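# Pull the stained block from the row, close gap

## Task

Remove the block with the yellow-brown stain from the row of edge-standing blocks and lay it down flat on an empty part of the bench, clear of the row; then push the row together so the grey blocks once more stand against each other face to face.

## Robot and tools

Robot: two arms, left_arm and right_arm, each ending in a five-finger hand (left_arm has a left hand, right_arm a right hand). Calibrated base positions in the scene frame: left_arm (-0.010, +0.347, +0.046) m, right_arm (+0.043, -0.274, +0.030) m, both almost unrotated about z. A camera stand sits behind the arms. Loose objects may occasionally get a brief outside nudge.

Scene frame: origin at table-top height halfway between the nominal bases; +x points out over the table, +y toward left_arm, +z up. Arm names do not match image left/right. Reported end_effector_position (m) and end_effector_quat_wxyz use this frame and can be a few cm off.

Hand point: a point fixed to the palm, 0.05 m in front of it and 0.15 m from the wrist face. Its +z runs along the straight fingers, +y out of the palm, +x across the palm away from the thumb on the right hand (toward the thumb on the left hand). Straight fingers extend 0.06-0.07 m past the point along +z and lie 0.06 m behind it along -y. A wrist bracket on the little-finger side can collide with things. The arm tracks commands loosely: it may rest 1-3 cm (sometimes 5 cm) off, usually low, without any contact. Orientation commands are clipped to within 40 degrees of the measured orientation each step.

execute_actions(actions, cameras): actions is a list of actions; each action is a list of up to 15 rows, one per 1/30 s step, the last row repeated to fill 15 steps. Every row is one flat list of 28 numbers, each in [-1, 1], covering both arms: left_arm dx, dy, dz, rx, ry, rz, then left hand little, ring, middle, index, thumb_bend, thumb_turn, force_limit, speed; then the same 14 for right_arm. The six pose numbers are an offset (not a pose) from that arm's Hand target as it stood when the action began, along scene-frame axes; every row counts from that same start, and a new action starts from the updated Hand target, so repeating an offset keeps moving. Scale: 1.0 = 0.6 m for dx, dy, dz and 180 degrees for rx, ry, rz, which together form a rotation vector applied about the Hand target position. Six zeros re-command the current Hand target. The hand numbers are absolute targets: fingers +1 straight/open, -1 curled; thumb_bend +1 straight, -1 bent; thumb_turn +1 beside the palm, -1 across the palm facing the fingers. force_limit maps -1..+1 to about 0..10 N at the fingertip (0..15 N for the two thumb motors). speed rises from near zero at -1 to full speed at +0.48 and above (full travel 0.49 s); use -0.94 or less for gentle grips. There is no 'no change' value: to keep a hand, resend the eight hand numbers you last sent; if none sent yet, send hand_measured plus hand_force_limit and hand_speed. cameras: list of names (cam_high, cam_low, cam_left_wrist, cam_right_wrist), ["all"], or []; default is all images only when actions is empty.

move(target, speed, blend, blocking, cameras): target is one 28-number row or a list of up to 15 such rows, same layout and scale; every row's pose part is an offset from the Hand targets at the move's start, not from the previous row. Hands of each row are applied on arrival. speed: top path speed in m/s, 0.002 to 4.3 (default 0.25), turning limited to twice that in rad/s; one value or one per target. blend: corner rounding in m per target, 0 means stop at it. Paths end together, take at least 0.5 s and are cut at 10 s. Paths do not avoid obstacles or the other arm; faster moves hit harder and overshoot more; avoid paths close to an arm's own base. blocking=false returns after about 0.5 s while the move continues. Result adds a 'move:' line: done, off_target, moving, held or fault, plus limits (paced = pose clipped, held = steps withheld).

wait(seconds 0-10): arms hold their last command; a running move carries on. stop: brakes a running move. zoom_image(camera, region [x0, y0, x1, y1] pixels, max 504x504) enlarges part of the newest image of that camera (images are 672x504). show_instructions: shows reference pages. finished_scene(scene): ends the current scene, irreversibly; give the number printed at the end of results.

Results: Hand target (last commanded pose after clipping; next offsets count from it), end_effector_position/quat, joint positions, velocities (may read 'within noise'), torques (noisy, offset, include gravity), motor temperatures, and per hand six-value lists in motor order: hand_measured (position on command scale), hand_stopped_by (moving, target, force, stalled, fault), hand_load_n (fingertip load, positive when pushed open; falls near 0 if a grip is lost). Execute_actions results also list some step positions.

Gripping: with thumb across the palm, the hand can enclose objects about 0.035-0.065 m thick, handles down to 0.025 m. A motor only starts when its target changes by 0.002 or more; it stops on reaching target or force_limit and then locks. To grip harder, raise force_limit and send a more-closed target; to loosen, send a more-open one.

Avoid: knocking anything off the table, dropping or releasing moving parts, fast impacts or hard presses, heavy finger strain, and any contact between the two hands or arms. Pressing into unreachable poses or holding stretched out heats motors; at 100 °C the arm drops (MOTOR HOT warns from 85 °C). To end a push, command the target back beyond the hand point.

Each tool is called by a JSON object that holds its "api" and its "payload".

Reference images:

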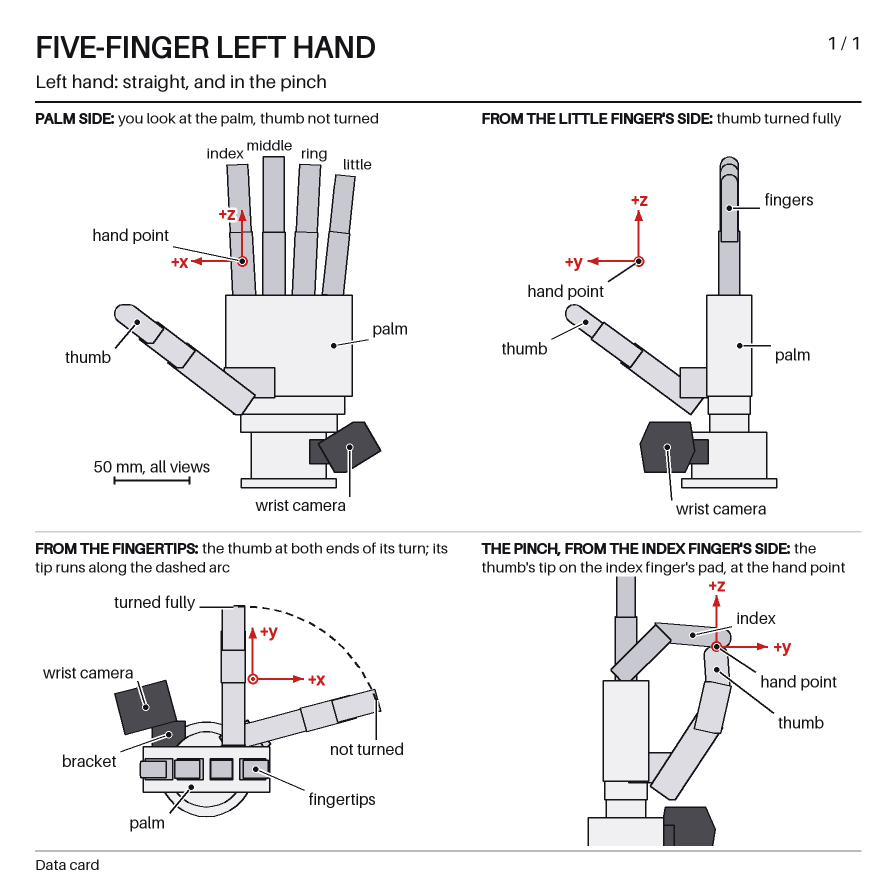

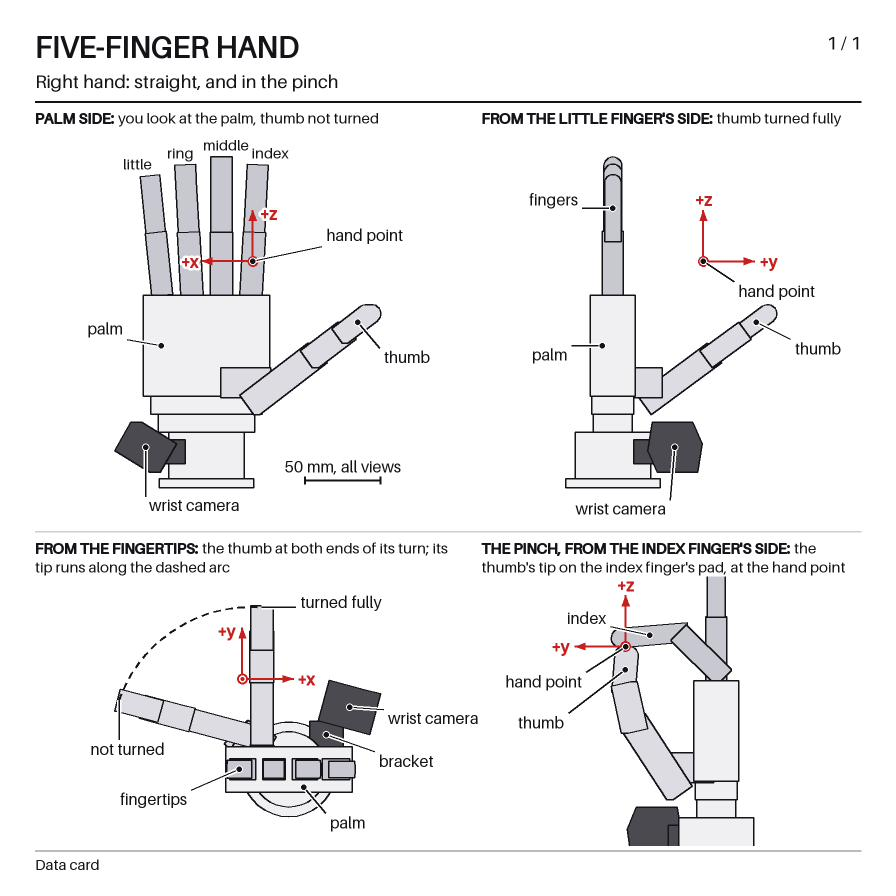

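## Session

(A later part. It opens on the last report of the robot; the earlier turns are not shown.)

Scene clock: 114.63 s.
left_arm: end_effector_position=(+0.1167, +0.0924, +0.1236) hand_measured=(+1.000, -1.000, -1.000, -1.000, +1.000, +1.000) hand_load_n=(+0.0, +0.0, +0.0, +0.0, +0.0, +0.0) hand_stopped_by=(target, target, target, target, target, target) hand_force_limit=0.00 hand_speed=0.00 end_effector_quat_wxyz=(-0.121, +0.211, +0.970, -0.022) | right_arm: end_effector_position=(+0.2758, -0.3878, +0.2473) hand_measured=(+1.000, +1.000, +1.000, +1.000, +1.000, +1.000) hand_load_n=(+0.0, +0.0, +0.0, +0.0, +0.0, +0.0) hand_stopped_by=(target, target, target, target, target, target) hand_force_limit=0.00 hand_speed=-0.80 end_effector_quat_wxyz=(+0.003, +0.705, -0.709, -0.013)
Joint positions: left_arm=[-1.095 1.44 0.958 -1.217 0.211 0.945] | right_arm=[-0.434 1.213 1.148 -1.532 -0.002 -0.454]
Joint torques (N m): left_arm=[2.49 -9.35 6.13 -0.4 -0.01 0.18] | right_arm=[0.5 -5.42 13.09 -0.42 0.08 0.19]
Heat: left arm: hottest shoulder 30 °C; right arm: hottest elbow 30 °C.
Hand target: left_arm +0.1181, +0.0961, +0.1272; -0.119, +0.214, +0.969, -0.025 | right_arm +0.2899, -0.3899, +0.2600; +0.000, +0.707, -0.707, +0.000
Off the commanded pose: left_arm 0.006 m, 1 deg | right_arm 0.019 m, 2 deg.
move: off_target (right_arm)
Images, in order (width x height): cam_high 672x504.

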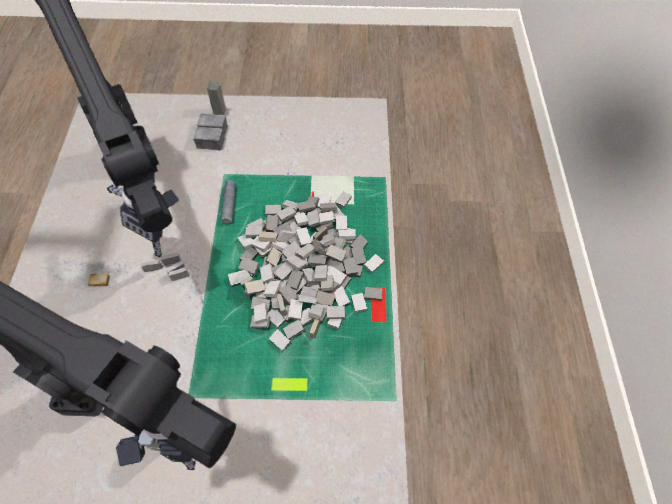

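{"api": "zoom_image", "payload": {"camera": "cam_high", "region": [156, 248, 194, 286]}}

{"api": "execute_actions", "payload": {"actions": [], "cameras": ["cam_right_wrist"]}}

{"api": "zoom_image", "payload": {"camera": "cam_right_wrist", "region": [300, 310, 400, 400]}}

Scaled by 13.263 from the camera's 672x504 image, which has a finer 960x720 frame.

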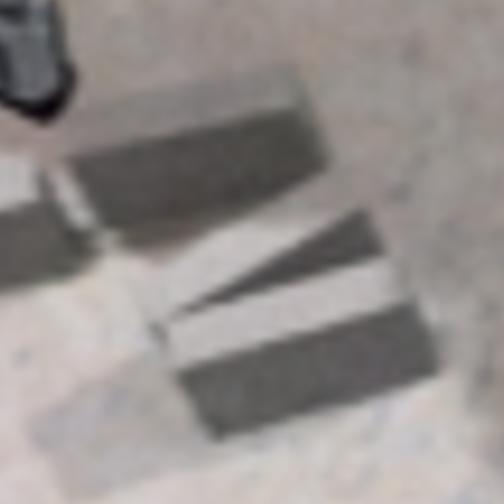

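Scene clock: 115.67 s.
left_arm: end_effector_position=(+0.1168, +0.0924, +0.1236) hand_measured=(+1.000, -1.000, -1.000, -1.000, +1.000, +1.000) hand_load_n=(+0.0, +0.0, +0.0, +0.0, +0.0, +0.0) hand_stopped_by=(target, target, target, target, target, target) hand_force_limit=0.00 hand_speed=0.00 end_effector_quat_wxyz=(-0.121, +0.211, +0.970, -0.022) | right_arm: end_effector_position=(+0.2758, -0.3878, +0.2473) hand_measured=(+1.000, +1.000, +1.000, +1.000, +1.000, +1.000) hand_load_n=(+0.0, +0.0, +0.0, +0.0, +0.0, +0.0) hand_stopped_by=(target, target, target, target, target, target) hand_force_limit=0.00 hand_speed=-0.80 end_effector_quat_wxyz=(+0.003, +0.705, -0.709, -0.013)
Joint positions: left_arm=[-1.095 1.44 0.958 -1.217 0.211 0.946] | right_arm=[-0.434 1.213 1.148 -1.532 -0.002 -0.454]
Joint velocities: within noise
Joint torques (N m): left_arm=[2.49 -9.7 6.06 -0.29 0.06 0.19] | right_arm=[0.15 -5.83 13.04 -0.36 0.08 0.19]
Motor temperatures (°C): left_arm=[26 30 30 24 28 25] | right_arm=[26 26 30 25 26 24]
Heat: left arm: hottest shoulder 30 °C; right arm: hottest elbow 30 °C.
Hand target: left_arm +0.1181, +0.0961, +0.1272; -0.119, +0.215, +0.969, -0.025 | right_arm +0.2899, -0.3899, +0.2600; +0.000, +0.707, -0.707, +0.000
Off the commanded pose: left_arm 0.005 m, 1 deg | right_arm 0.019 m, 2 deg.
Images, in order (width x height): cam_right_wrist 672x504.

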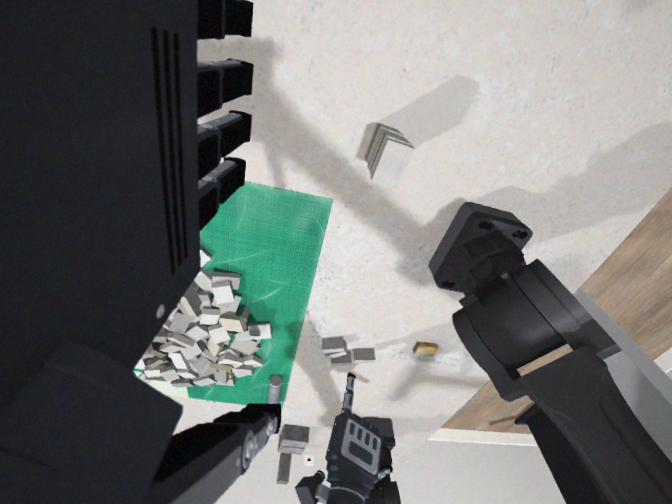

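Scaled by 5.040 from the camera's 672x504 image, which has a finer 960x720 frame.

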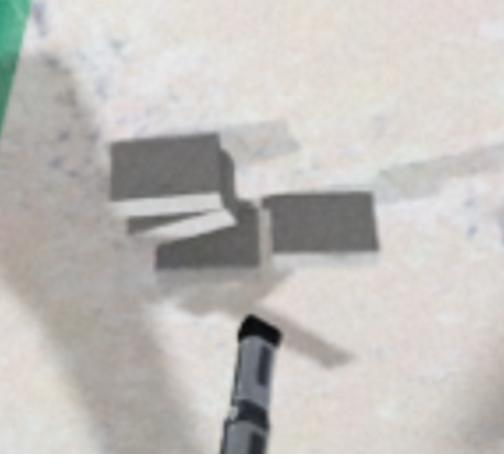

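{"api": "move", "payload": {"target": [[0.032, 0.046, 0.0, 0,0,0, 1,-1,-1,-1,1,1,0,0, 0,0,0,0,0,0,1,1,1,1,1,1,0,-0.8],[0.032, 0.046, -0.065, 0,0,0, 1,-1,-1,-1,1,1,0,0, 0,0,0,0,0,0,1,1,1,1,1,1,0,-0.8]], "speed": [0.1, 0.08], "blend": [0, 0], "cameras": ["cam_high"]}}

{"api": "zoom_image", "payload": {"camera": "cam_high", "region": [134, 236, 204, 306]}}

Scene clock: 120.13 s.
left_arm: end_effector_position=(+0.1353, +0.1215, +0.0950) hand_measured=(+1.000, -1.000, -1.000, -1.000, +1.000, +1.000) hand_load_n=(+0.0, +0.0, +0.0, +0.5, +0.0, +0.0) hand_stopped_by=(target, target, target, target, target, target) hand_force_limit=0.00 hand_speed=0.00 end_effector_quat_wxyz=(-0.114, +0.213, +0.970, -0.029) | right_arm: end_effector_position=(+0.2758, -0.3878, +0.2473) hand_measured=(+1.000, +1.000, +1.000, +1.000, +1.000, +1.000) hand_load_n=(+0.0, +0.0, +0.5, +0.0, +0.0, +0.0) hand_stopped_by=(target, target, target, target, target, target) hand_force_limit=0.00 hand_speed=-0.80 end_effector_quat_wxyz=(+0.003, +0.705, -0.709, -0.013)
Joint positions: left_arm=[-1.01 1.43 0.867 -1.134 0.2 1.033] | right_arm=[-0.434 1.213 1.148 -1.532 -0.002 -0.454]
Joint torques (N m): left_arm=[2.43 -5.77 5.71 0.27 0.05 0.19] | right_arm=[0.79 -5.77 13.09 -0.32 0.07 0.17]
Heat: left arm: hottest shoulder 30 °C; right arm: hottest elbow 30 °C.
Hand target: left_arm +0.1373, +0.1239, +0.0883; -0.119, +0.215, +0.969, -0.024 | right_arm +0.2899, -0.3899, +0.2600; +0.000, +0.707, -0.707, +0.000
Off the commanded pose: left_arm 0.007 m, 1 deg | right_arm 0.019 m, 2 deg.
move: off_target (right_arm)
Images, in order (width x height): cam_high 672x504.

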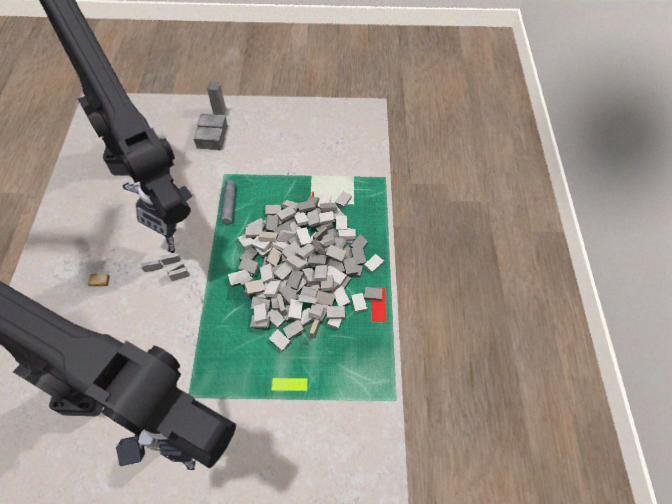

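Scaled by 7.200 from the camera's 672x504 image, which has a finer 960x720 frame.

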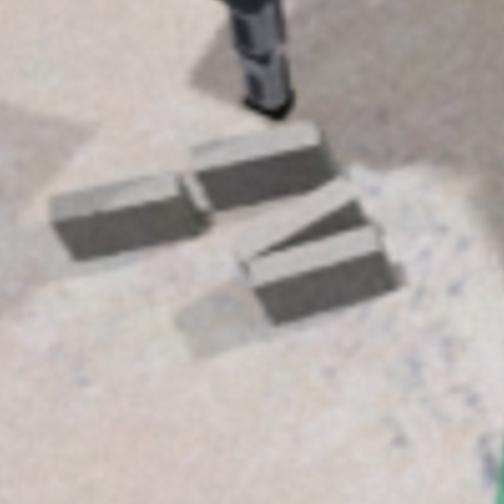

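{"api": "move", "payload": {"target": [0.0, 0.0, -0.034, 0,0,0, 1,-1,-1,-1,1,1,0,0, 0,0,0,0,0,0,1,1,1,1,1,1,0,-0.8], "speed": 0.08, "cameras": ["cam_high"]}}

{"api": "zoom_image", "payload": {"camera": "cam_high", "region": [134, 236, 204, 306]}}

Scene clock: 121.43 s.
left_arm: end_effector_position=(+0.1355, +0.1212, +0.0748) hand_measured=(+1.000, -1.000, -1.000, -1.000, +1.000, +1.000) hand_load_n=(+0.0, +0.5, +0.0, +0.0, +0.0, +0.0) hand_stopped_by=(target, target, target, target, target, target) hand_force_limit=0.00 hand_speed=0.00 end_effector_quat_wxyz=(-0.114, +0.213, +0.970, -0.029) | right_arm: end_effector_position=(+0.2758, -0.3878, +0.2473) hand_measured=(+1.000, +1.000, +1.000, +1.000, +1.000, +1.000) hand_load_n=(+0.0, +0.0, +0.0, +0.0, -0.5, +0.0) hand_stopped_by=(target, target, target, target, target, target) hand_force_limit=0.00 hand_speed=-0.80 end_effector_quat_wxyz=(+0.003, +0.705, -0.709, -0.013)
Joint positions: left_arm=[-1.01 1.466 0.841 -1.072 0.2 1.033] | right_arm=[-0.434 1.213 1.148 -1.532 -0.002 -0.454]
Joint torques (N m): left_arm=[2.37 -6.36 5.48 0.03 0.07 0.23] | right_arm=[0.56 -5.48 13.07 -0.32 0.1 0.17]
Heat: left arm: hottest shoulder 30 °C; right arm: hottest elbow 30 °C.
Hand target: left_arm +0.1373, +0.1238, +0.0679; -0.119, +0.214, +0.969, -0.024 | right_arm +0.2899, -0.3899, +0.2600; +0.000, +0.707, -0.707, +0.000
Off the commanded pose: left_arm 0.008 m, 1 deg | right_arm 0.019 m, 2 deg.
move: off_target (right_arm)
Images, in order (width x height): cam_high 672x504.

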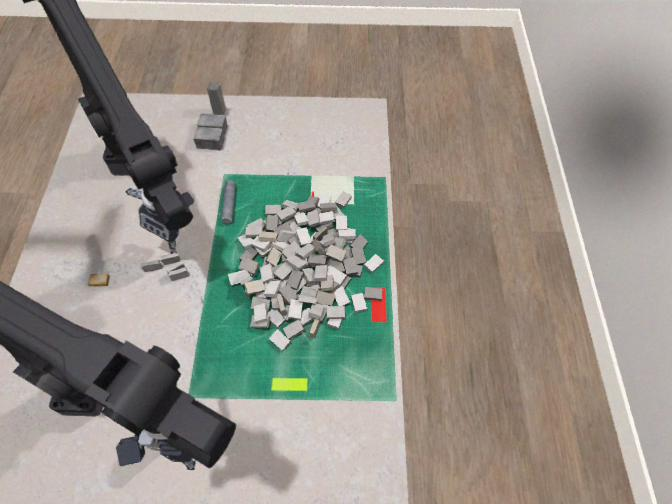

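Scaled by 7.200 from the camera's 672x504 image, which has a finer 960x720 frame.

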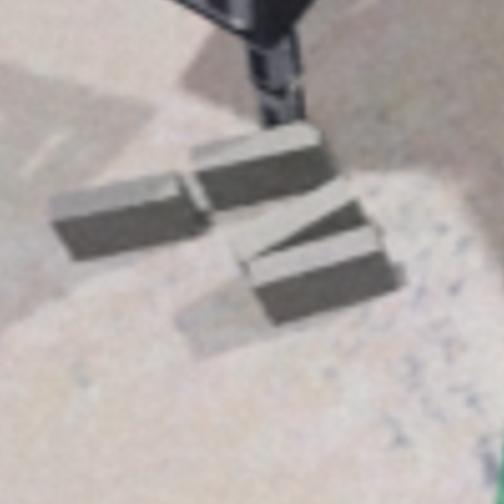

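{"api": "move", "payload": {"target": [-0.0163, -0.0105, 0.0, 0,0,0, 1,-1,-1,-1,1,1,0,0, 0,0,0,0,0,0,1,1,1,1,1,1,0,-0.8], "speed": 0.06, "cameras": ["cam_high"]}}

{"api": "zoom_image", "payload": {"camera": "cam_high", "region": [156, 236, 204, 284]}}

Scene clock: 125.33 s.
left_arm: end_effector_position=(+0.1320, +0.1172, +0.0744) hand_measured=(+1.000, -1.000, -1.000, -1.000, +1.000, +1.000) hand_load_n=(+0.0, +0.0, +0.0, +0.0, +0.0, +0.0) hand_stopped_by=(target, target, target, target, target, target) hand_force_limit=0.00 hand_speed=0.00 end_effector_quat_wxyz=(-0.112, +0.218, +0.969, -0.030) | right_arm: end_effector_position=(+0.2758, -0.3878, +0.2473) hand_measured=(+1.000, +1.000, +1.000, +1.000, +1.000, +1.000) hand_load_n=(+0.0, +0.0, +0.0, +0.0, +0.0, +0.0) hand_stopped_by=(target, target, target, target, target, target) hand_force_limit=0.00 hand_speed=-0.80 end_effector_quat_wxyz=(+0.003, +0.705, -0.709, -0.013)
Joint positions: left_arm=[-1.027 1.466 0.841 -1.066 0.2 1.025] | right_arm=[-0.434 1.213 1.148 -1.532 -0.002 -0.454]
Joint torques (N m): left_arm=[2.08 -6.12 5.34 0.12 0.2 -0.02] | right_arm=[0.32 -5.25 12.93 -0.28 0.07 0.15]
Heat: left arm: hottest shoulder 30 °C; right arm: hottest elbow 30 °C.
Hand target: left_arm +0.1275, +0.1174, +0.0678; -0.119, +0.215, +0.969, -0.025 | right_arm +0.2899, -0.3899, +0.2600; +0.000, +0.707, -0.707, +0.000
Off the commanded pose: left_arm 0.008 m, 1 deg | right_arm 0.019 m, 2 deg.
move: off_target (right_arm)
Images, in order (width x height): cam_high 672x504.

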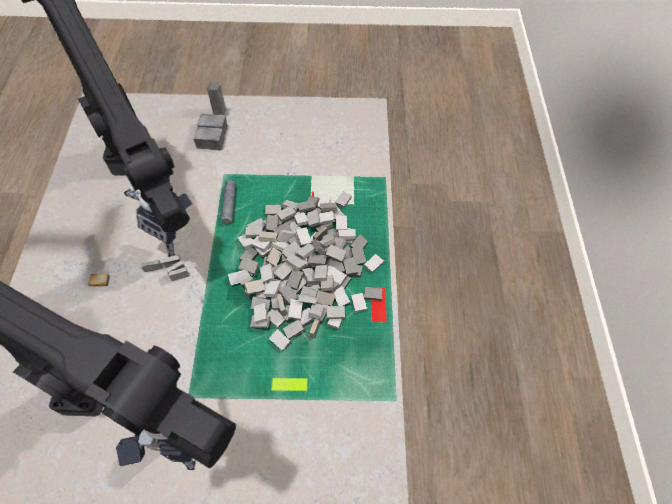

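Scaled by 10.500 from the camera's 672x504 image, which has a finer 960x720 frame.

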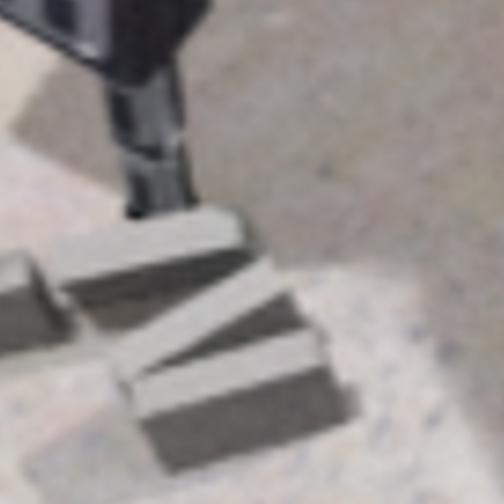

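{"api": "move", "payload": {"target": [[0.014, -0.0217, 0.01, 0,0,0, 1,-1,-1,-1,1,1,0,0, 0,0,0,0,0,0,1,1,1,1,1,1,0,-0.8],[0.027, -0.0542, 0.01, 0,0,0, 1,-1,-1,-1,1,1,0,0, 0,0,0,0,0,0,1,1,1,1,1,1,0,-0.8]], "speed": 0.05, "blend": [0.005, 0], "cameras": ["cam_high"]}}

{"api": "zoom_image", "payload": {"camera": "cam_high", "region": [144, 236, 204, 296]}}

Scene clock: 128.17 s.
left_arm: end_effector_position=(+0.1356, +0.1053, +0.0724) hand_measured=(+1.000, -1.000, -1.000, -1.000, +1.000, +1.000) hand_load_n=(-1.5, +0.0, +0.0, +0.0, +0.0, +0.0) hand_stopped_by=(target, target, target, target, target, target) hand_force_limit=0.00 hand_speed=0.00 end_effector_quat_wxyz=(-0.126, +0.213, +0.969, -0.016) | right_arm: end_effector_position=(+0.2758, -0.3878, +0.2473) hand_measured=(+1.000, +1.000, +1.000, +1.000, +1.000, +1.000) hand_load_n=(+0.0, +0.0, +0.0, +0.0, -0.5, +0.0) hand_stopped_by=(target, target, target, target, target, target) hand_force_limit=0.00 hand_speed=-0.80 end_effector_quat_wxyz=(+0.003, +0.705, -0.709, -0.013)
Joint positions: left_arm=[-1.035 1.529 0.895 -1.092 0.202 1.011] | right_arm=[-0.434 1.213 1.148 -1.532 -0.002 -0.454]
Joint torques (N m): left_arm=[1.32 -6.83 9.09 0.1 0.21 0.04] | right_arm=[0.44 -5.3 12.9 -0.32 0.04 0.17]
Heat: left arm: hottest shoulder 30 °C; right arm: hottest elbow 30 °C.
Hand target: left_arm +0.1437, +0.0849, +0.0739; -0.119, +0.215, +0.969, -0.025 | right_arm +0.2899, -0.3899, +0.2600; +0.000, +0.707, -0.707, +0.000
Off the commanded pose: left_arm 0.022 m, 1 deg | right_arm 0.019 m, 2 deg.
move: off_target (left_arm, right_arm)
Images, in order (width x height): cam_high 672x504.

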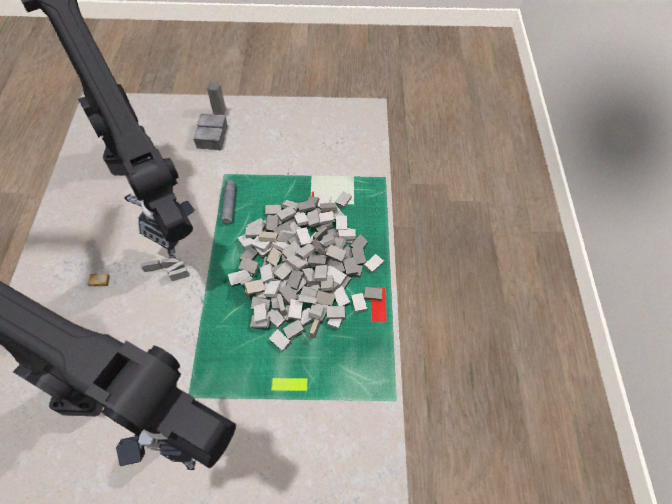

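Scaled by 8.400 from the camera's 672x504 image, which has a finer 960x720 frame.

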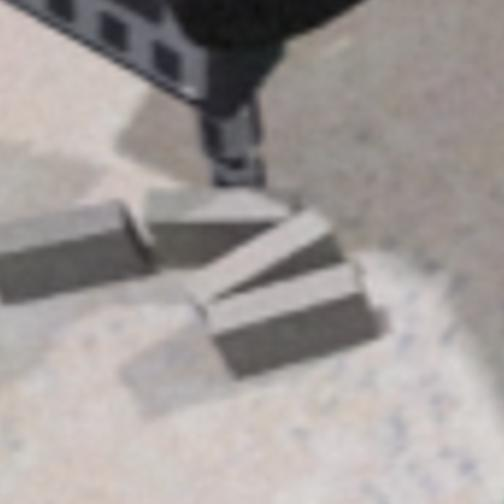

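{"api": "zoom_image", "payload": {"camera": "cam_high", "region": [156, 252, 192, 288]}}

{"api": "execute_actions", "payload": {"actions": [], "cameras": ["cam_right_wrist"]}}

{"api": "zoom_image", "payload": {"camera": "cam_right_wrist", "region": [310, 320, 390, 390]}}

Scaled by 14.000 from the camera's 672x504 image, which has a finer 960x720 frame.

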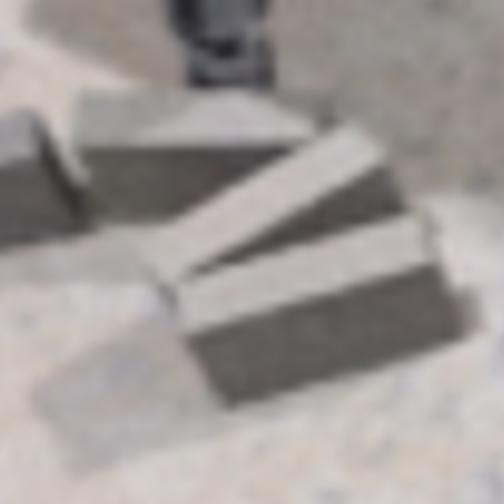

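Scene clock: 129.93 s.
left_arm: end_effector_position=(+0.1356, +0.1053, +0.0724) hand_measured=(+1.000, -1.000, -1.000, -1.000, +1.000, +1.000) hand_load_n=(-2.0, +0.0, +0.0, +0.0, +0.0, +0.0) hand_stopped_by=(target, target, target, target, target, target) hand_force_limit=0.00 hand_speed=0.00 end_effector_quat_wxyz=(-0.126, +0.212, +0.969, -0.016) | right_arm: end_effector_position=(+0.2758, -0.3878, +0.2473) hand_measured=(+1.000, +1.000, +1.000, +1.000, +1.000, +1.000) hand_load_n=(+0.0, +0.0, +0.0, +0.0, +0.0, +0.0) hand_stopped_by=(target, target, target, target, target, target) hand_force_limit=0.00 hand_speed=-0.80 end_effector_quat_wxyz=(+0.003, +0.705, -0.709, -0.013)
Joint positions: left_arm=[-1.035 1.529 0.895 -1.092 0.202 1.011] | right_arm=[-0.434 1.213 1.148 -1.532 -0.002 -0.454]
Joint velocities: within noise
Joint torques (N m): left_arm=[0.97 -6.59 9.2 -0.05 0.2 -0.02] | right_arm=[1.08 -5.71 13.03 -0.25 0.1 0.17]
Motor temperatures (°C): left_arm=[26 30 30 24 28 25] | right_arm=[26 26 30 25 26 24]
Heat: left arm: hottest shoulder 30 °C; right arm: hottest elbow 30 °C.
Hand target: left_arm +0.1437, +0.0849, +0.0739; -0.119, +0.215, +0.969, -0.025 | right_arm +0.2899, -0.3899, +0.2600; +0.000, +0.707, -0.707, +0.000
Off the commanded pose: left_arm 0.022 m, 1 deg | right_arm 0.019 m, 2 deg.
Images, in order (width x height): cam_right_wrist 672x504.

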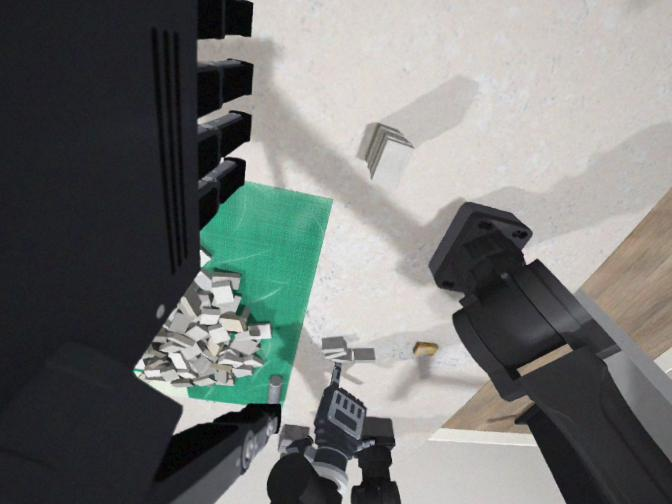

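Scaled by 6.300 from the camera's 672x504 image, which has a finer 960x720 frame.

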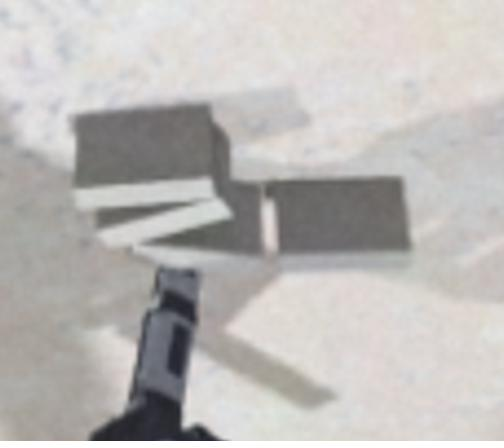

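{"api": "execute_actions", "payload": {"actions": [], "cameras": ["cam_low", "cam_left_wrist", "cam_high"]}}

{"api": "zoom_image", "payload": {"camera": "cam_low", "region": [310, 240, 390, 300]}}

{"api": "zoom_image", "payload": {"camera": "cam_high", "region": [156, 250, 186, 272]}}

Scene clock: 131.17 s.
left_arm: end_effector_position=(+0.1356, +0.1053, +0.0724) hand_measured=(+1.000, -1.000, -1.000, -1.000, +1.000, +1.000) hand_load_n=(-1.5, +0.0, +0.0, +0.0, +0.0, +0.0) hand_stopped_by=(target, target, target, target, target, target) hand_force_limit=0.00 hand_speed=0.00 end_effector_quat_wxyz=(-0.126, +0.212, +0.969, -0.016) | right_arm: end_effector_position=(+0.2758, -0.3878, +0.2473) hand_measured=(+1.000, +1.000, +1.000, +1.000, +1.000, +1.000) hand_load_n=(+0.0, +0.0, +0.0, +0.0, +0.0, +0.0) hand_stopped_by=(target, target, target, target, target, target) hand_force_limit=0.00 hand_speed=-0.80 end_effector_quat_wxyz=(+0.003, +0.705, -0.709, -0.013)
Joint positions: left_arm=[-1.035 1.529 0.895 -1.092 0.202 1.011] | right_arm=[-0.434 1.213 1.148 -1.532 -0.002 -0.454]
Joint velocities: within noise
Joint torques (N m): left_arm=[1.26 -6.36 9.17 -0.08 0.24 0] | right_arm=[0.5 -5.07 12.98 -0.29 0.09 0.18]
Motor temperatures (°C): left_arm=[26 30 30 24 28 25] | right_arm=[26 26 30 25 26 24]
Heat: left arm: hottest shoulder 30 °C; right arm: hottest elbow 30 °C.
Hand target: left_arm +0.1437, +0.0849, +0.0739; -0.119, +0.215, +0.969, -0.025 | right_arm +0.2899, -0.3899, +0.2600; +0.000, +0.707, -0.707, +0.000
Off the commanded pose: left_arm 0.022 m, 1 deg | right_arm 0.019 m, 2 deg.
Images, in order (width x height): cam_high 672x504, cam_low 672x504, cam_left_wrist 672x504.

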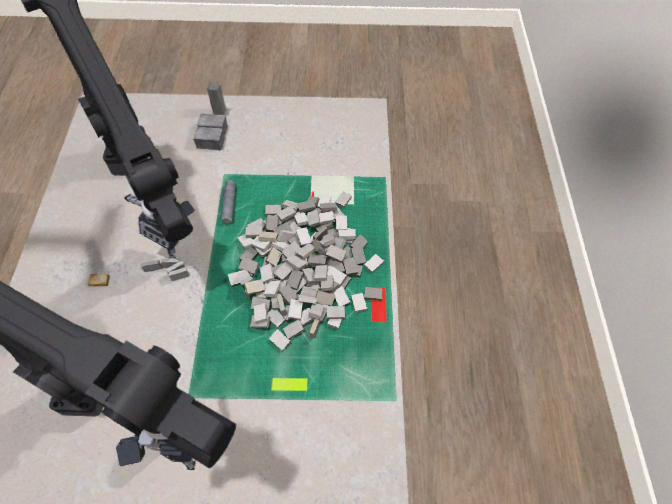

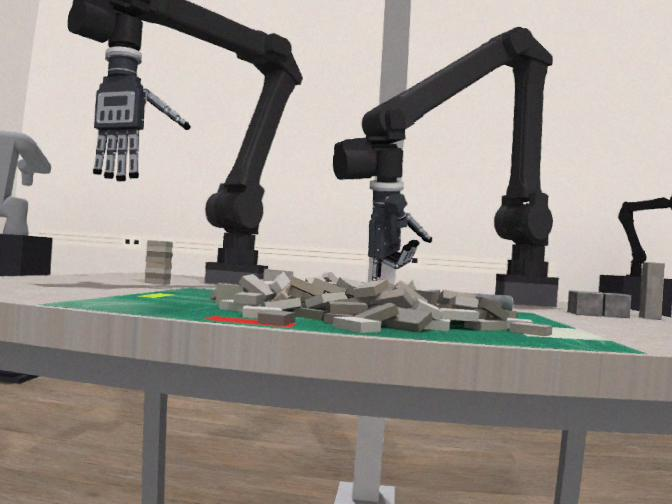

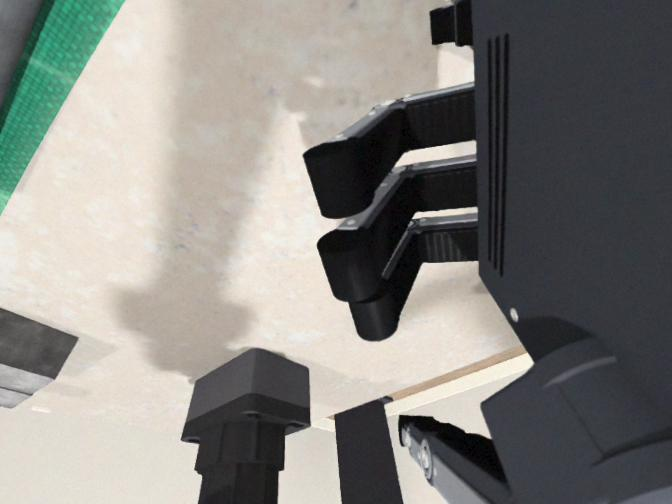

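Scaled by 6.300 from the camera's 672x504 image, which has a finer 960x720 frame.

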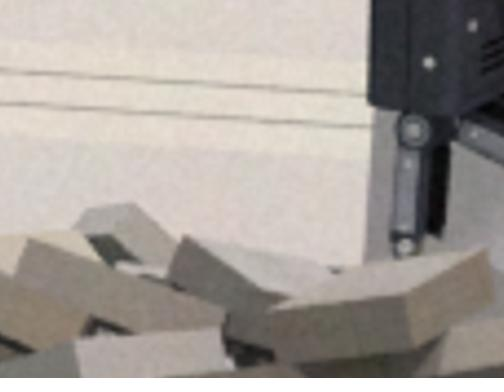

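Scaled by 16.800 from the camera's 672x504 image, which has a finer 960x720 frame.

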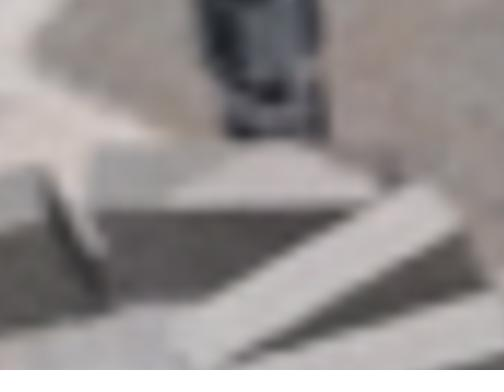

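{"api": "move", "payload": {"target": [-0.003, -0.010, 0.008, 0,0,0, 1,-1,-1,-1,1,1,0,0, 0,0,0,0,0,0,1,1,1,1,1,1,0,-0.8], "speed": 0.05, "cameras": ["cam_high"]}}

{"api": "zoom_image", "payload": {"camera": "cam_high", "region": [144, 242, 192, 290]}}

Scene clock: 134.53 s.
left_arm: end_effector_position=(+0.1357, +0.0961, +0.0741) hand_measured=(+1.000, -1.000, -1.000, -1.000, +1.000, +1.000) hand_load_n=(-0.5, +0.0, +0.5, +0.5, +0.0, +0.0) hand_stopped_by=(target, target, target, target, target, target) hand_force_limit=0.00 hand_speed=0.00 end_effector_quat_wxyz=(-0.124, +0.216, +0.968, -0.019) | right_arm: end_effector_position=(+0.2758, -0.3878, +0.2473) hand_measured=(+1.000, +1.000, +1.000, +1.000, +1.000, +1.000) hand_load_n=(+0.0, +0.0, +0.0, +0.0, +0.0, +0.0) hand_stopped_by=(target, target, target, target, target, target) hand_force_limit=0.00 hand_speed=-0.80 end_effector_quat_wxyz=(+0.003, +0.705, -0.709, -0.013)
Joint positions: left_arm=[-1.049 1.539 0.914 -1.093 0.204 1.003] | right_arm=[-0.434 1.213 1.148 -1.532 -0.002 -0.454]
Joint torques (N m): left_arm=[1.49 -7.41 8.96 -0.39 0.17 -0.03] | right_arm=[0.09 -5.6 12.89 -0.35 0.1 0.17]
Heat: left arm: hottest shoulder 30 °C; right arm: hottest elbow 30 °C.
Hand target: left_arm +0.1419, +0.0789, +0.0787; -0.119, +0.215, +0.969, -0.025 | right_arm +0.2899, -0.3899, +0.2600; +0.000, +0.707, -0.707, +0.000
Off the commanded pose: left_arm 0.019 m, 1 deg | right_arm 0.019 m, 2 deg.
move: off_target (left_arm, right_arm)
Images, in order (width x height): cam_high 672x504.

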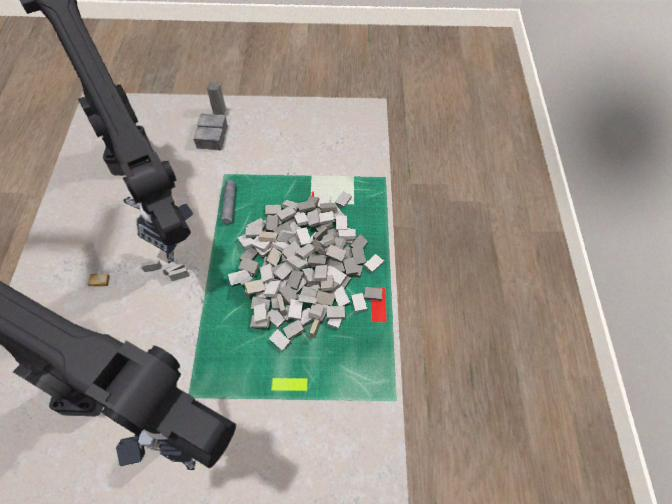

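Scaled by 10.500 from the camera's 672x504 image, which has a finer 960x720 frame.

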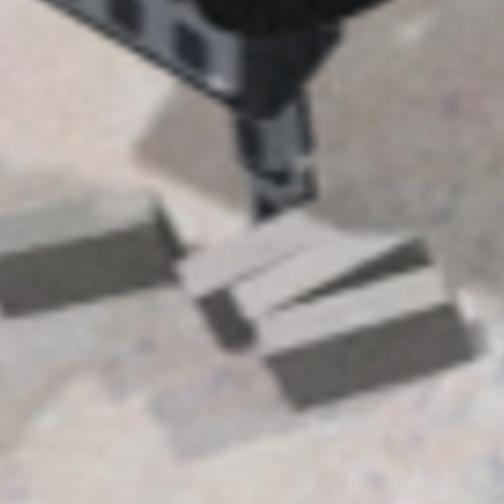

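{"api": "move", "payload": {"target": [0.006, -0.0125, 0.0, 0,0,0, 1,-1,-1,-1,1,1,0,0, 0,0,0,0,0,0,1,1,1,1,1,1,0,-0.8], "speed": 0.05, "cameras": ["cam_high"]}}

{"api": "zoom_image", "payload": {"camera": "cam_high", "region": [144, 242, 192, 290]}}

Scene clock: 136.43 s.
left_arm: end_effector_position=(+0.1382, +0.0906, +0.0747) hand_measured=(+1.000, -1.000, -1.000, -1.000, +1.000, +1.000) hand_load_n=(-0.5, +0.0, +0.0, +0.0, +0.0, +0.0) hand_stopped_by=(target, target, target, target, target, target) hand_force_limit=0.00 hand_speed=0.00 end_effector_quat_wxyz=(-0.125, +0.215, +0.968, -0.017) | right_arm: end_effector_position=(+0.2758, -0.3878, +0.2473) hand_measured=(+1.000, +1.000, +1.000, +1.000, +1.000, +1.000) hand_load_n=(+0.0, +0.0, +0.0, +0.0, +0.0, +0.0) hand_stopped_by=(target, target, target, target, target, target) hand_force_limit=0.00 hand_speed=-0.80 end_effector_quat_wxyz=(+0.003, +0.705, -0.709, -0.013)
Joint positions: left_arm=[-1.05 1.556 0.935 -1.101 0.204 1] | right_arm=[-0.434 1.213 1.148 -1.532 -0.002 -0.454]
Joint torques (N m): left_arm=[1.38 -7.24 9.18 -0.29 0.18 -0.03] | right_arm=[0.79 -5.07 12.94 -0.29 0.05 0.21]
Heat: left arm: hottest shoulder 30 °C; right arm: hottest elbow 30 °C.
Hand target: left_arm +0.1455, +0.0716, +0.0786; -0.119, +0.215, +0.969, -0.024 | right_arm +0.2899, -0.3899, +0.2600; +0.000, +0.707, -0.707, +0.000
Off the commanded pose: left_arm 0.021 m, 1 deg | right_arm 0.019 m, 2 deg.
move: off_target (left_arm, right_arm)
Images, in order (width x height): cam_high 672x504.

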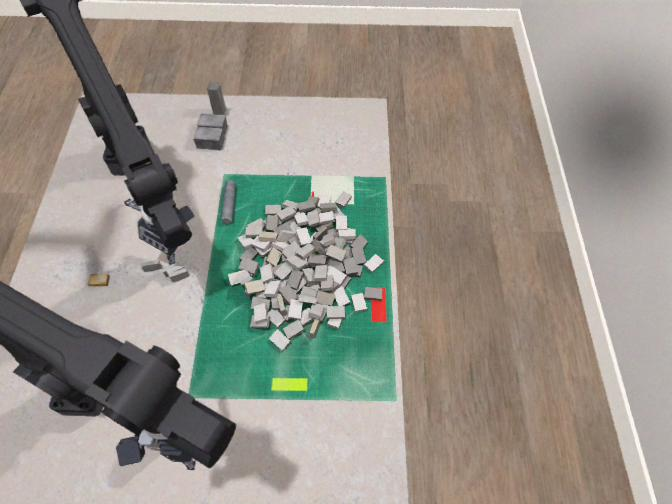

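Scaled by 10.500 from the camera's 672x504 image, which has a finer 960x720 frame.

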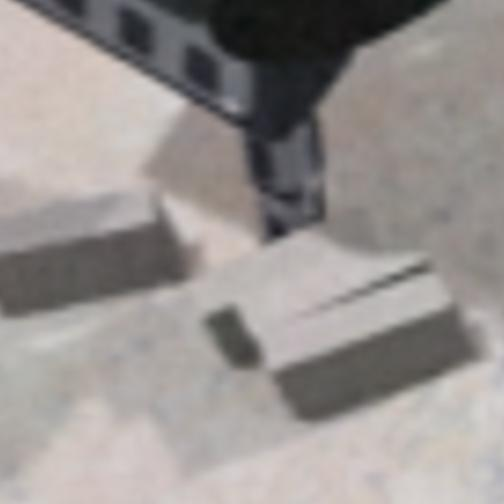

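{"api": "move", "payload": {"target": [[-0.0183, 0.0433, 0.0, 0,0,0, 1,-1,-1,-1,1,1,0,0, 0,0,0,0,0,0,1,1,1,1,1,1,0,-0.8],[-0.0183, 0.0433, 0.09, 0,0,0, 1,-1,-1,-1,1,1,0,0, 0,0,0,0,0,0,1,1,1,1,1,1,0,-0.8],[-0.0383, 0.12, 0.09, 0,0,0, 1,-1,-1,-1,1,1,0,0, 0,0,0,0,0,0,1,1,1,1,1,1,0,-0.8]], "speed": [0.06, 0.1, 0.12], "blend": [0, 0.01, 0], "cameras": ["cam_high"]}}

{"api": "zoom_image", "payload": {"camera": "cam_high", "region": [138, 246, 196, 290]}}

Scene clock: 140.03 s.
left_arm: end_effector_position=(+0.1213, +0.1394, +0.1295) hand_measured=(+1.000, -1.000, -1.000, -1.000, +1.000, +1.000) hand_load_n=(+0.0, +0.0, +0.0, +0.0, +0.0, +0.0) hand_stopped_by=(target, target, target, target, target, target) hand_force_limit=0.00 hand_speed=0.00 end_effector_quat_wxyz=(-0.121, +0.212, +0.970, -0.022) | right_arm: end_effector_position=(+0.2758, -0.3878, +0.2473) hand_measured=(+1.000, +1.000, +1.000, +1.000, +1.000, +1.000) hand_load_n=(+0.0, +0.0, +0.0, +0.0, +0.0, +0.0) hand_stopped_by=(target, target, target, target, target, target) hand_force_limit=0.00 hand_speed=-0.80 end_effector_quat_wxyz=(+0.003, +0.705, -0.709, -0.013)
Joint positions: left_arm=[-1.015 1.337 0.873 -1.252 0.201 1.028] | right_arm=[-0.434 1.213 1.148 -1.532 -0.002 -0.454]
Joint torques (N m): left_arm=[2.32 -8 6.02 -0.31 0.05 0.27] | right_arm=[0.73 -5.71 13 -0.2 0.11 0.17]
Heat: left arm: hottest shoulder 30 °C; right arm: hottest elbow 30 °C.
Hand target: left_arm +0.1225, +0.1434, +0.1326; -0.119, +0.215, +0.969, -0.025 | right_arm +0.2899, -0.3899, +0.2600; +0.000, +0.707, -0.707, +0.000
Off the commanded pose: left_arm 0.005 m, 0 deg | right_arm 0.019 m, 2 deg.
move: off_target (right_arm)
Images, in order (width x height): cam_high 672x504.

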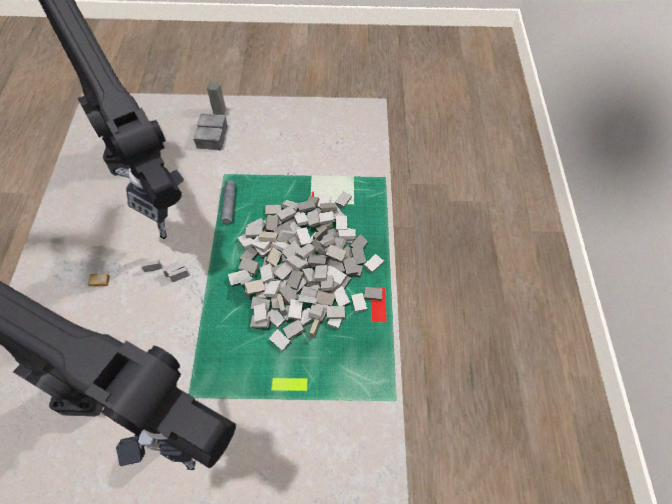

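Scaled by 8.690 from the camera's 672x504 image, which has a finer 960x720 frame.

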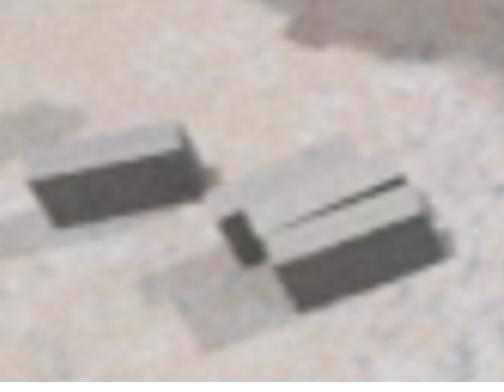

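{"api": "zoom_image", "payload": {"camera": "cam_high", "region": [158, 256, 192, 286]}}

{"api": "execute_actions", "payload": {"actions": [], "cameras": ["cam_right_wrist"]}}

{"api": "zoom_image", "payload": {"camera": "cam_right_wrist", "region": [310, 320, 390, 390]}}

Scaled by 14.824 from the camera's 672x504 image, which has a finer 960x720 frame.

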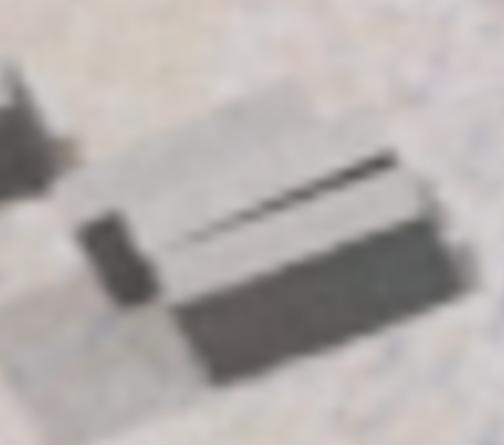

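Scene clock: 140.27 s.
left_arm: end_effector_position=(+0.1213, +0.1394, +0.1295) hand_measured=(+1.000, -1.000, -1.000, -1.000, +1.000, +1.000) hand_load_n=(+0.0, +0.0, +0.0, +0.0, +0.0, +0.0) hand_stopped_by=(target, target, target, target, target, target) hand_force_limit=0.00 hand_speed=0.00 end_effector_quat_wxyz=(-0.121, +0.212, +0.969, -0.022) | right_arm: end_effector_position=(+0.2758, -0.3878, +0.2473) hand_measured=(+1.000, +1.000, +1.000, +1.000, +1.000, +1.000) hand_load_n=(+0.0, +0.0, +0.0, +0.0, +0.0, +0.0) hand_stopped_by=(target, target, target, target, target, target) hand_force_limit=0.00 hand_speed=-0.80 end_effector_quat_wxyz=(+0.003, +0.705, -0.709, -0.013)
Joint positions: left_arm=[-1.015 1.337 0.873 -1.252 0.201 1.029] | right_arm=[-0.434 1.213 1.148 -1.532 -0.002 -0.454]
Joint velocities: within noise
Joint torques (N m): left_arm=[2.61 -8.35 6.15 -0.36 -0.01 0.19] | right_arm=[0.15 -5.42 12.86 -0.39 0.08 0.18]
Motor temperatures (°C): left_arm=[26 30 30 24 28 25] | right_arm=[26 26 30 25 26 24]
Heat: left arm: hottest shoulder 30 °C; right arm: hottest elbow 30 °C.
Hand target: left_arm +0.1225, +0.1434, +0.1326; -0.119, +0.214, +0.969, -0.025 | right_arm +0.2899, -0.3899, +0.2600; +0.000, +0.707, -0.707, +0.000
Off the commanded pose: left_arm 0.005 m, 0 deg | right_arm 0.019 m, 2 deg.
Images, in order (width x height): cam_right_wrist 672x504.

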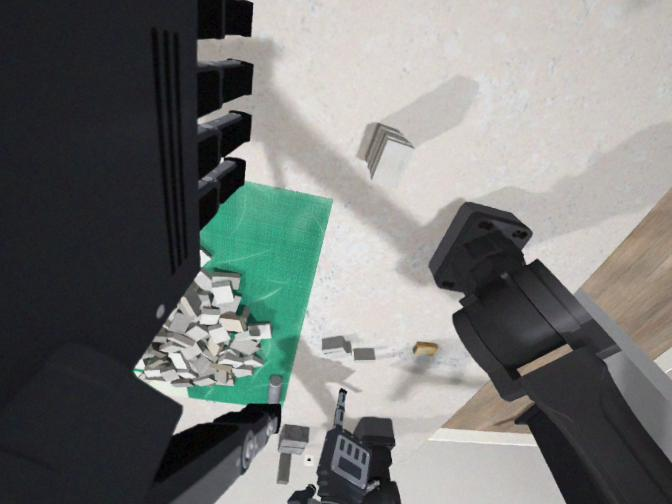

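Scaled by 6.300 from the camera's 672x504 image, which has a finer 960x720 frame.

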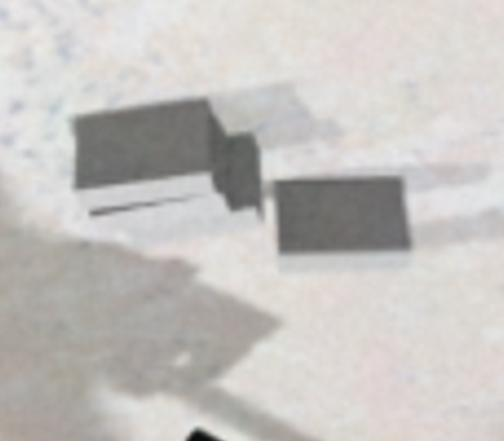

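{"api": "move", "payload": {"target": [[-0.0275, -0.1907, 0.0, 0,0,0, 1,-1,-1,-1,1,1,0,0, 0,0,0,0,0,0,1,1,1,1,1,1,0,-0.8],[-0.0157, -0.122, 0.0, 0,0,0, 1,-1,-1,-1,1,1,0,0, 0,0,0,0,0,0,1,1,1,1,1,1,0,-0.8],[-0.0157, -0.122, -0.06, 0,0,0, 1,-1,-1,-1,1,1,0,0, 0,0,0,0,0,0,1,1,1,1,1,1,0,-0.8]], "speed": [0.15, 0.08, 0.08], "blend": [0, 0, 0], "cameras": ["cam_high"]}}

{"api": "zoom_image", "payload": {"camera": "cam_high", "region": [138, 246, 196, 290]}}

Scene clock: 147.60 s.
left_arm: end_effector_position=(+0.1107, +0.0680, +0.1049) hand_measured=(+1.000, -1.000, -1.000, -1.000, +1.000, +1.000) hand_load_n=(+0.0, +0.0, +0.0, +0.0, +0.0, +0.0) hand_stopped_by=(target, target, target, target, target, target) hand_force_limit=0.00 hand_speed=0.00 end_effector_quat_wxyz=(-0.114, +0.213, +0.970, -0.031) | right_arm: end_effector_position=(+0.2758, -0.3878, +0.2473) hand_measured=(+1.000, +1.000, +1.000, +1.000, +1.000, +1.000) hand_load_n=(+0.0, +0.0, +0.0, +0.0, +0.0, +0.0) hand_stopped_by=(target, target, target, target, target, target) hand_force_limit=0.00 hand_speed=-0.80 end_effector_quat_wxyz=(+0.003, +0.705, -0.709, -0.013)
Joint positions: left_arm=[-1.14 1.493 0.967 -1.14 0.216 0.901] | right_arm=[-0.434 1.213 1.148 -1.532 -0.002 -0.454]
Joint torques (N m): left_arm=[2.61 -7 5.89 0.18 0.1 0.19] | right_arm=[0.44 -5.19 13.05 -0.38 0.1 0.17]
Heat: left arm: hottest shoulder 30 °C; right arm: hottest elbow 31 °C.
Hand target: left_arm +0.1131, +0.0703, +0.0966; -0.119, +0.215, +0.969, -0.025 | right_arm +0.2899, -0.3899, +0.2600; +0.000, +0.707, -0.707, +0.000
Off the commanded pose: left_arm 0.009 m, 1 deg | right_arm 0.019 m, 2 deg.
move: off_target (right_arm)
Images, in order (width x height): cam_high 672x504.

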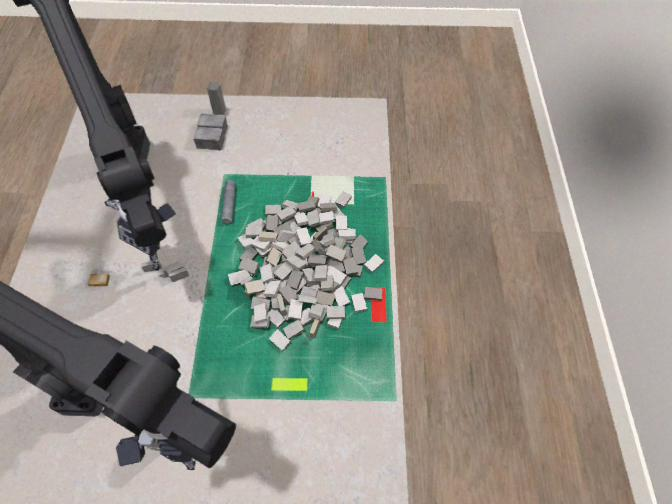

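Scaled by 8.690 from the camera's 672x504 image, which has a finer 960x720 frame.

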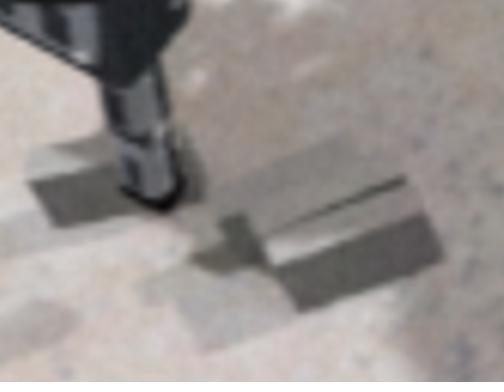

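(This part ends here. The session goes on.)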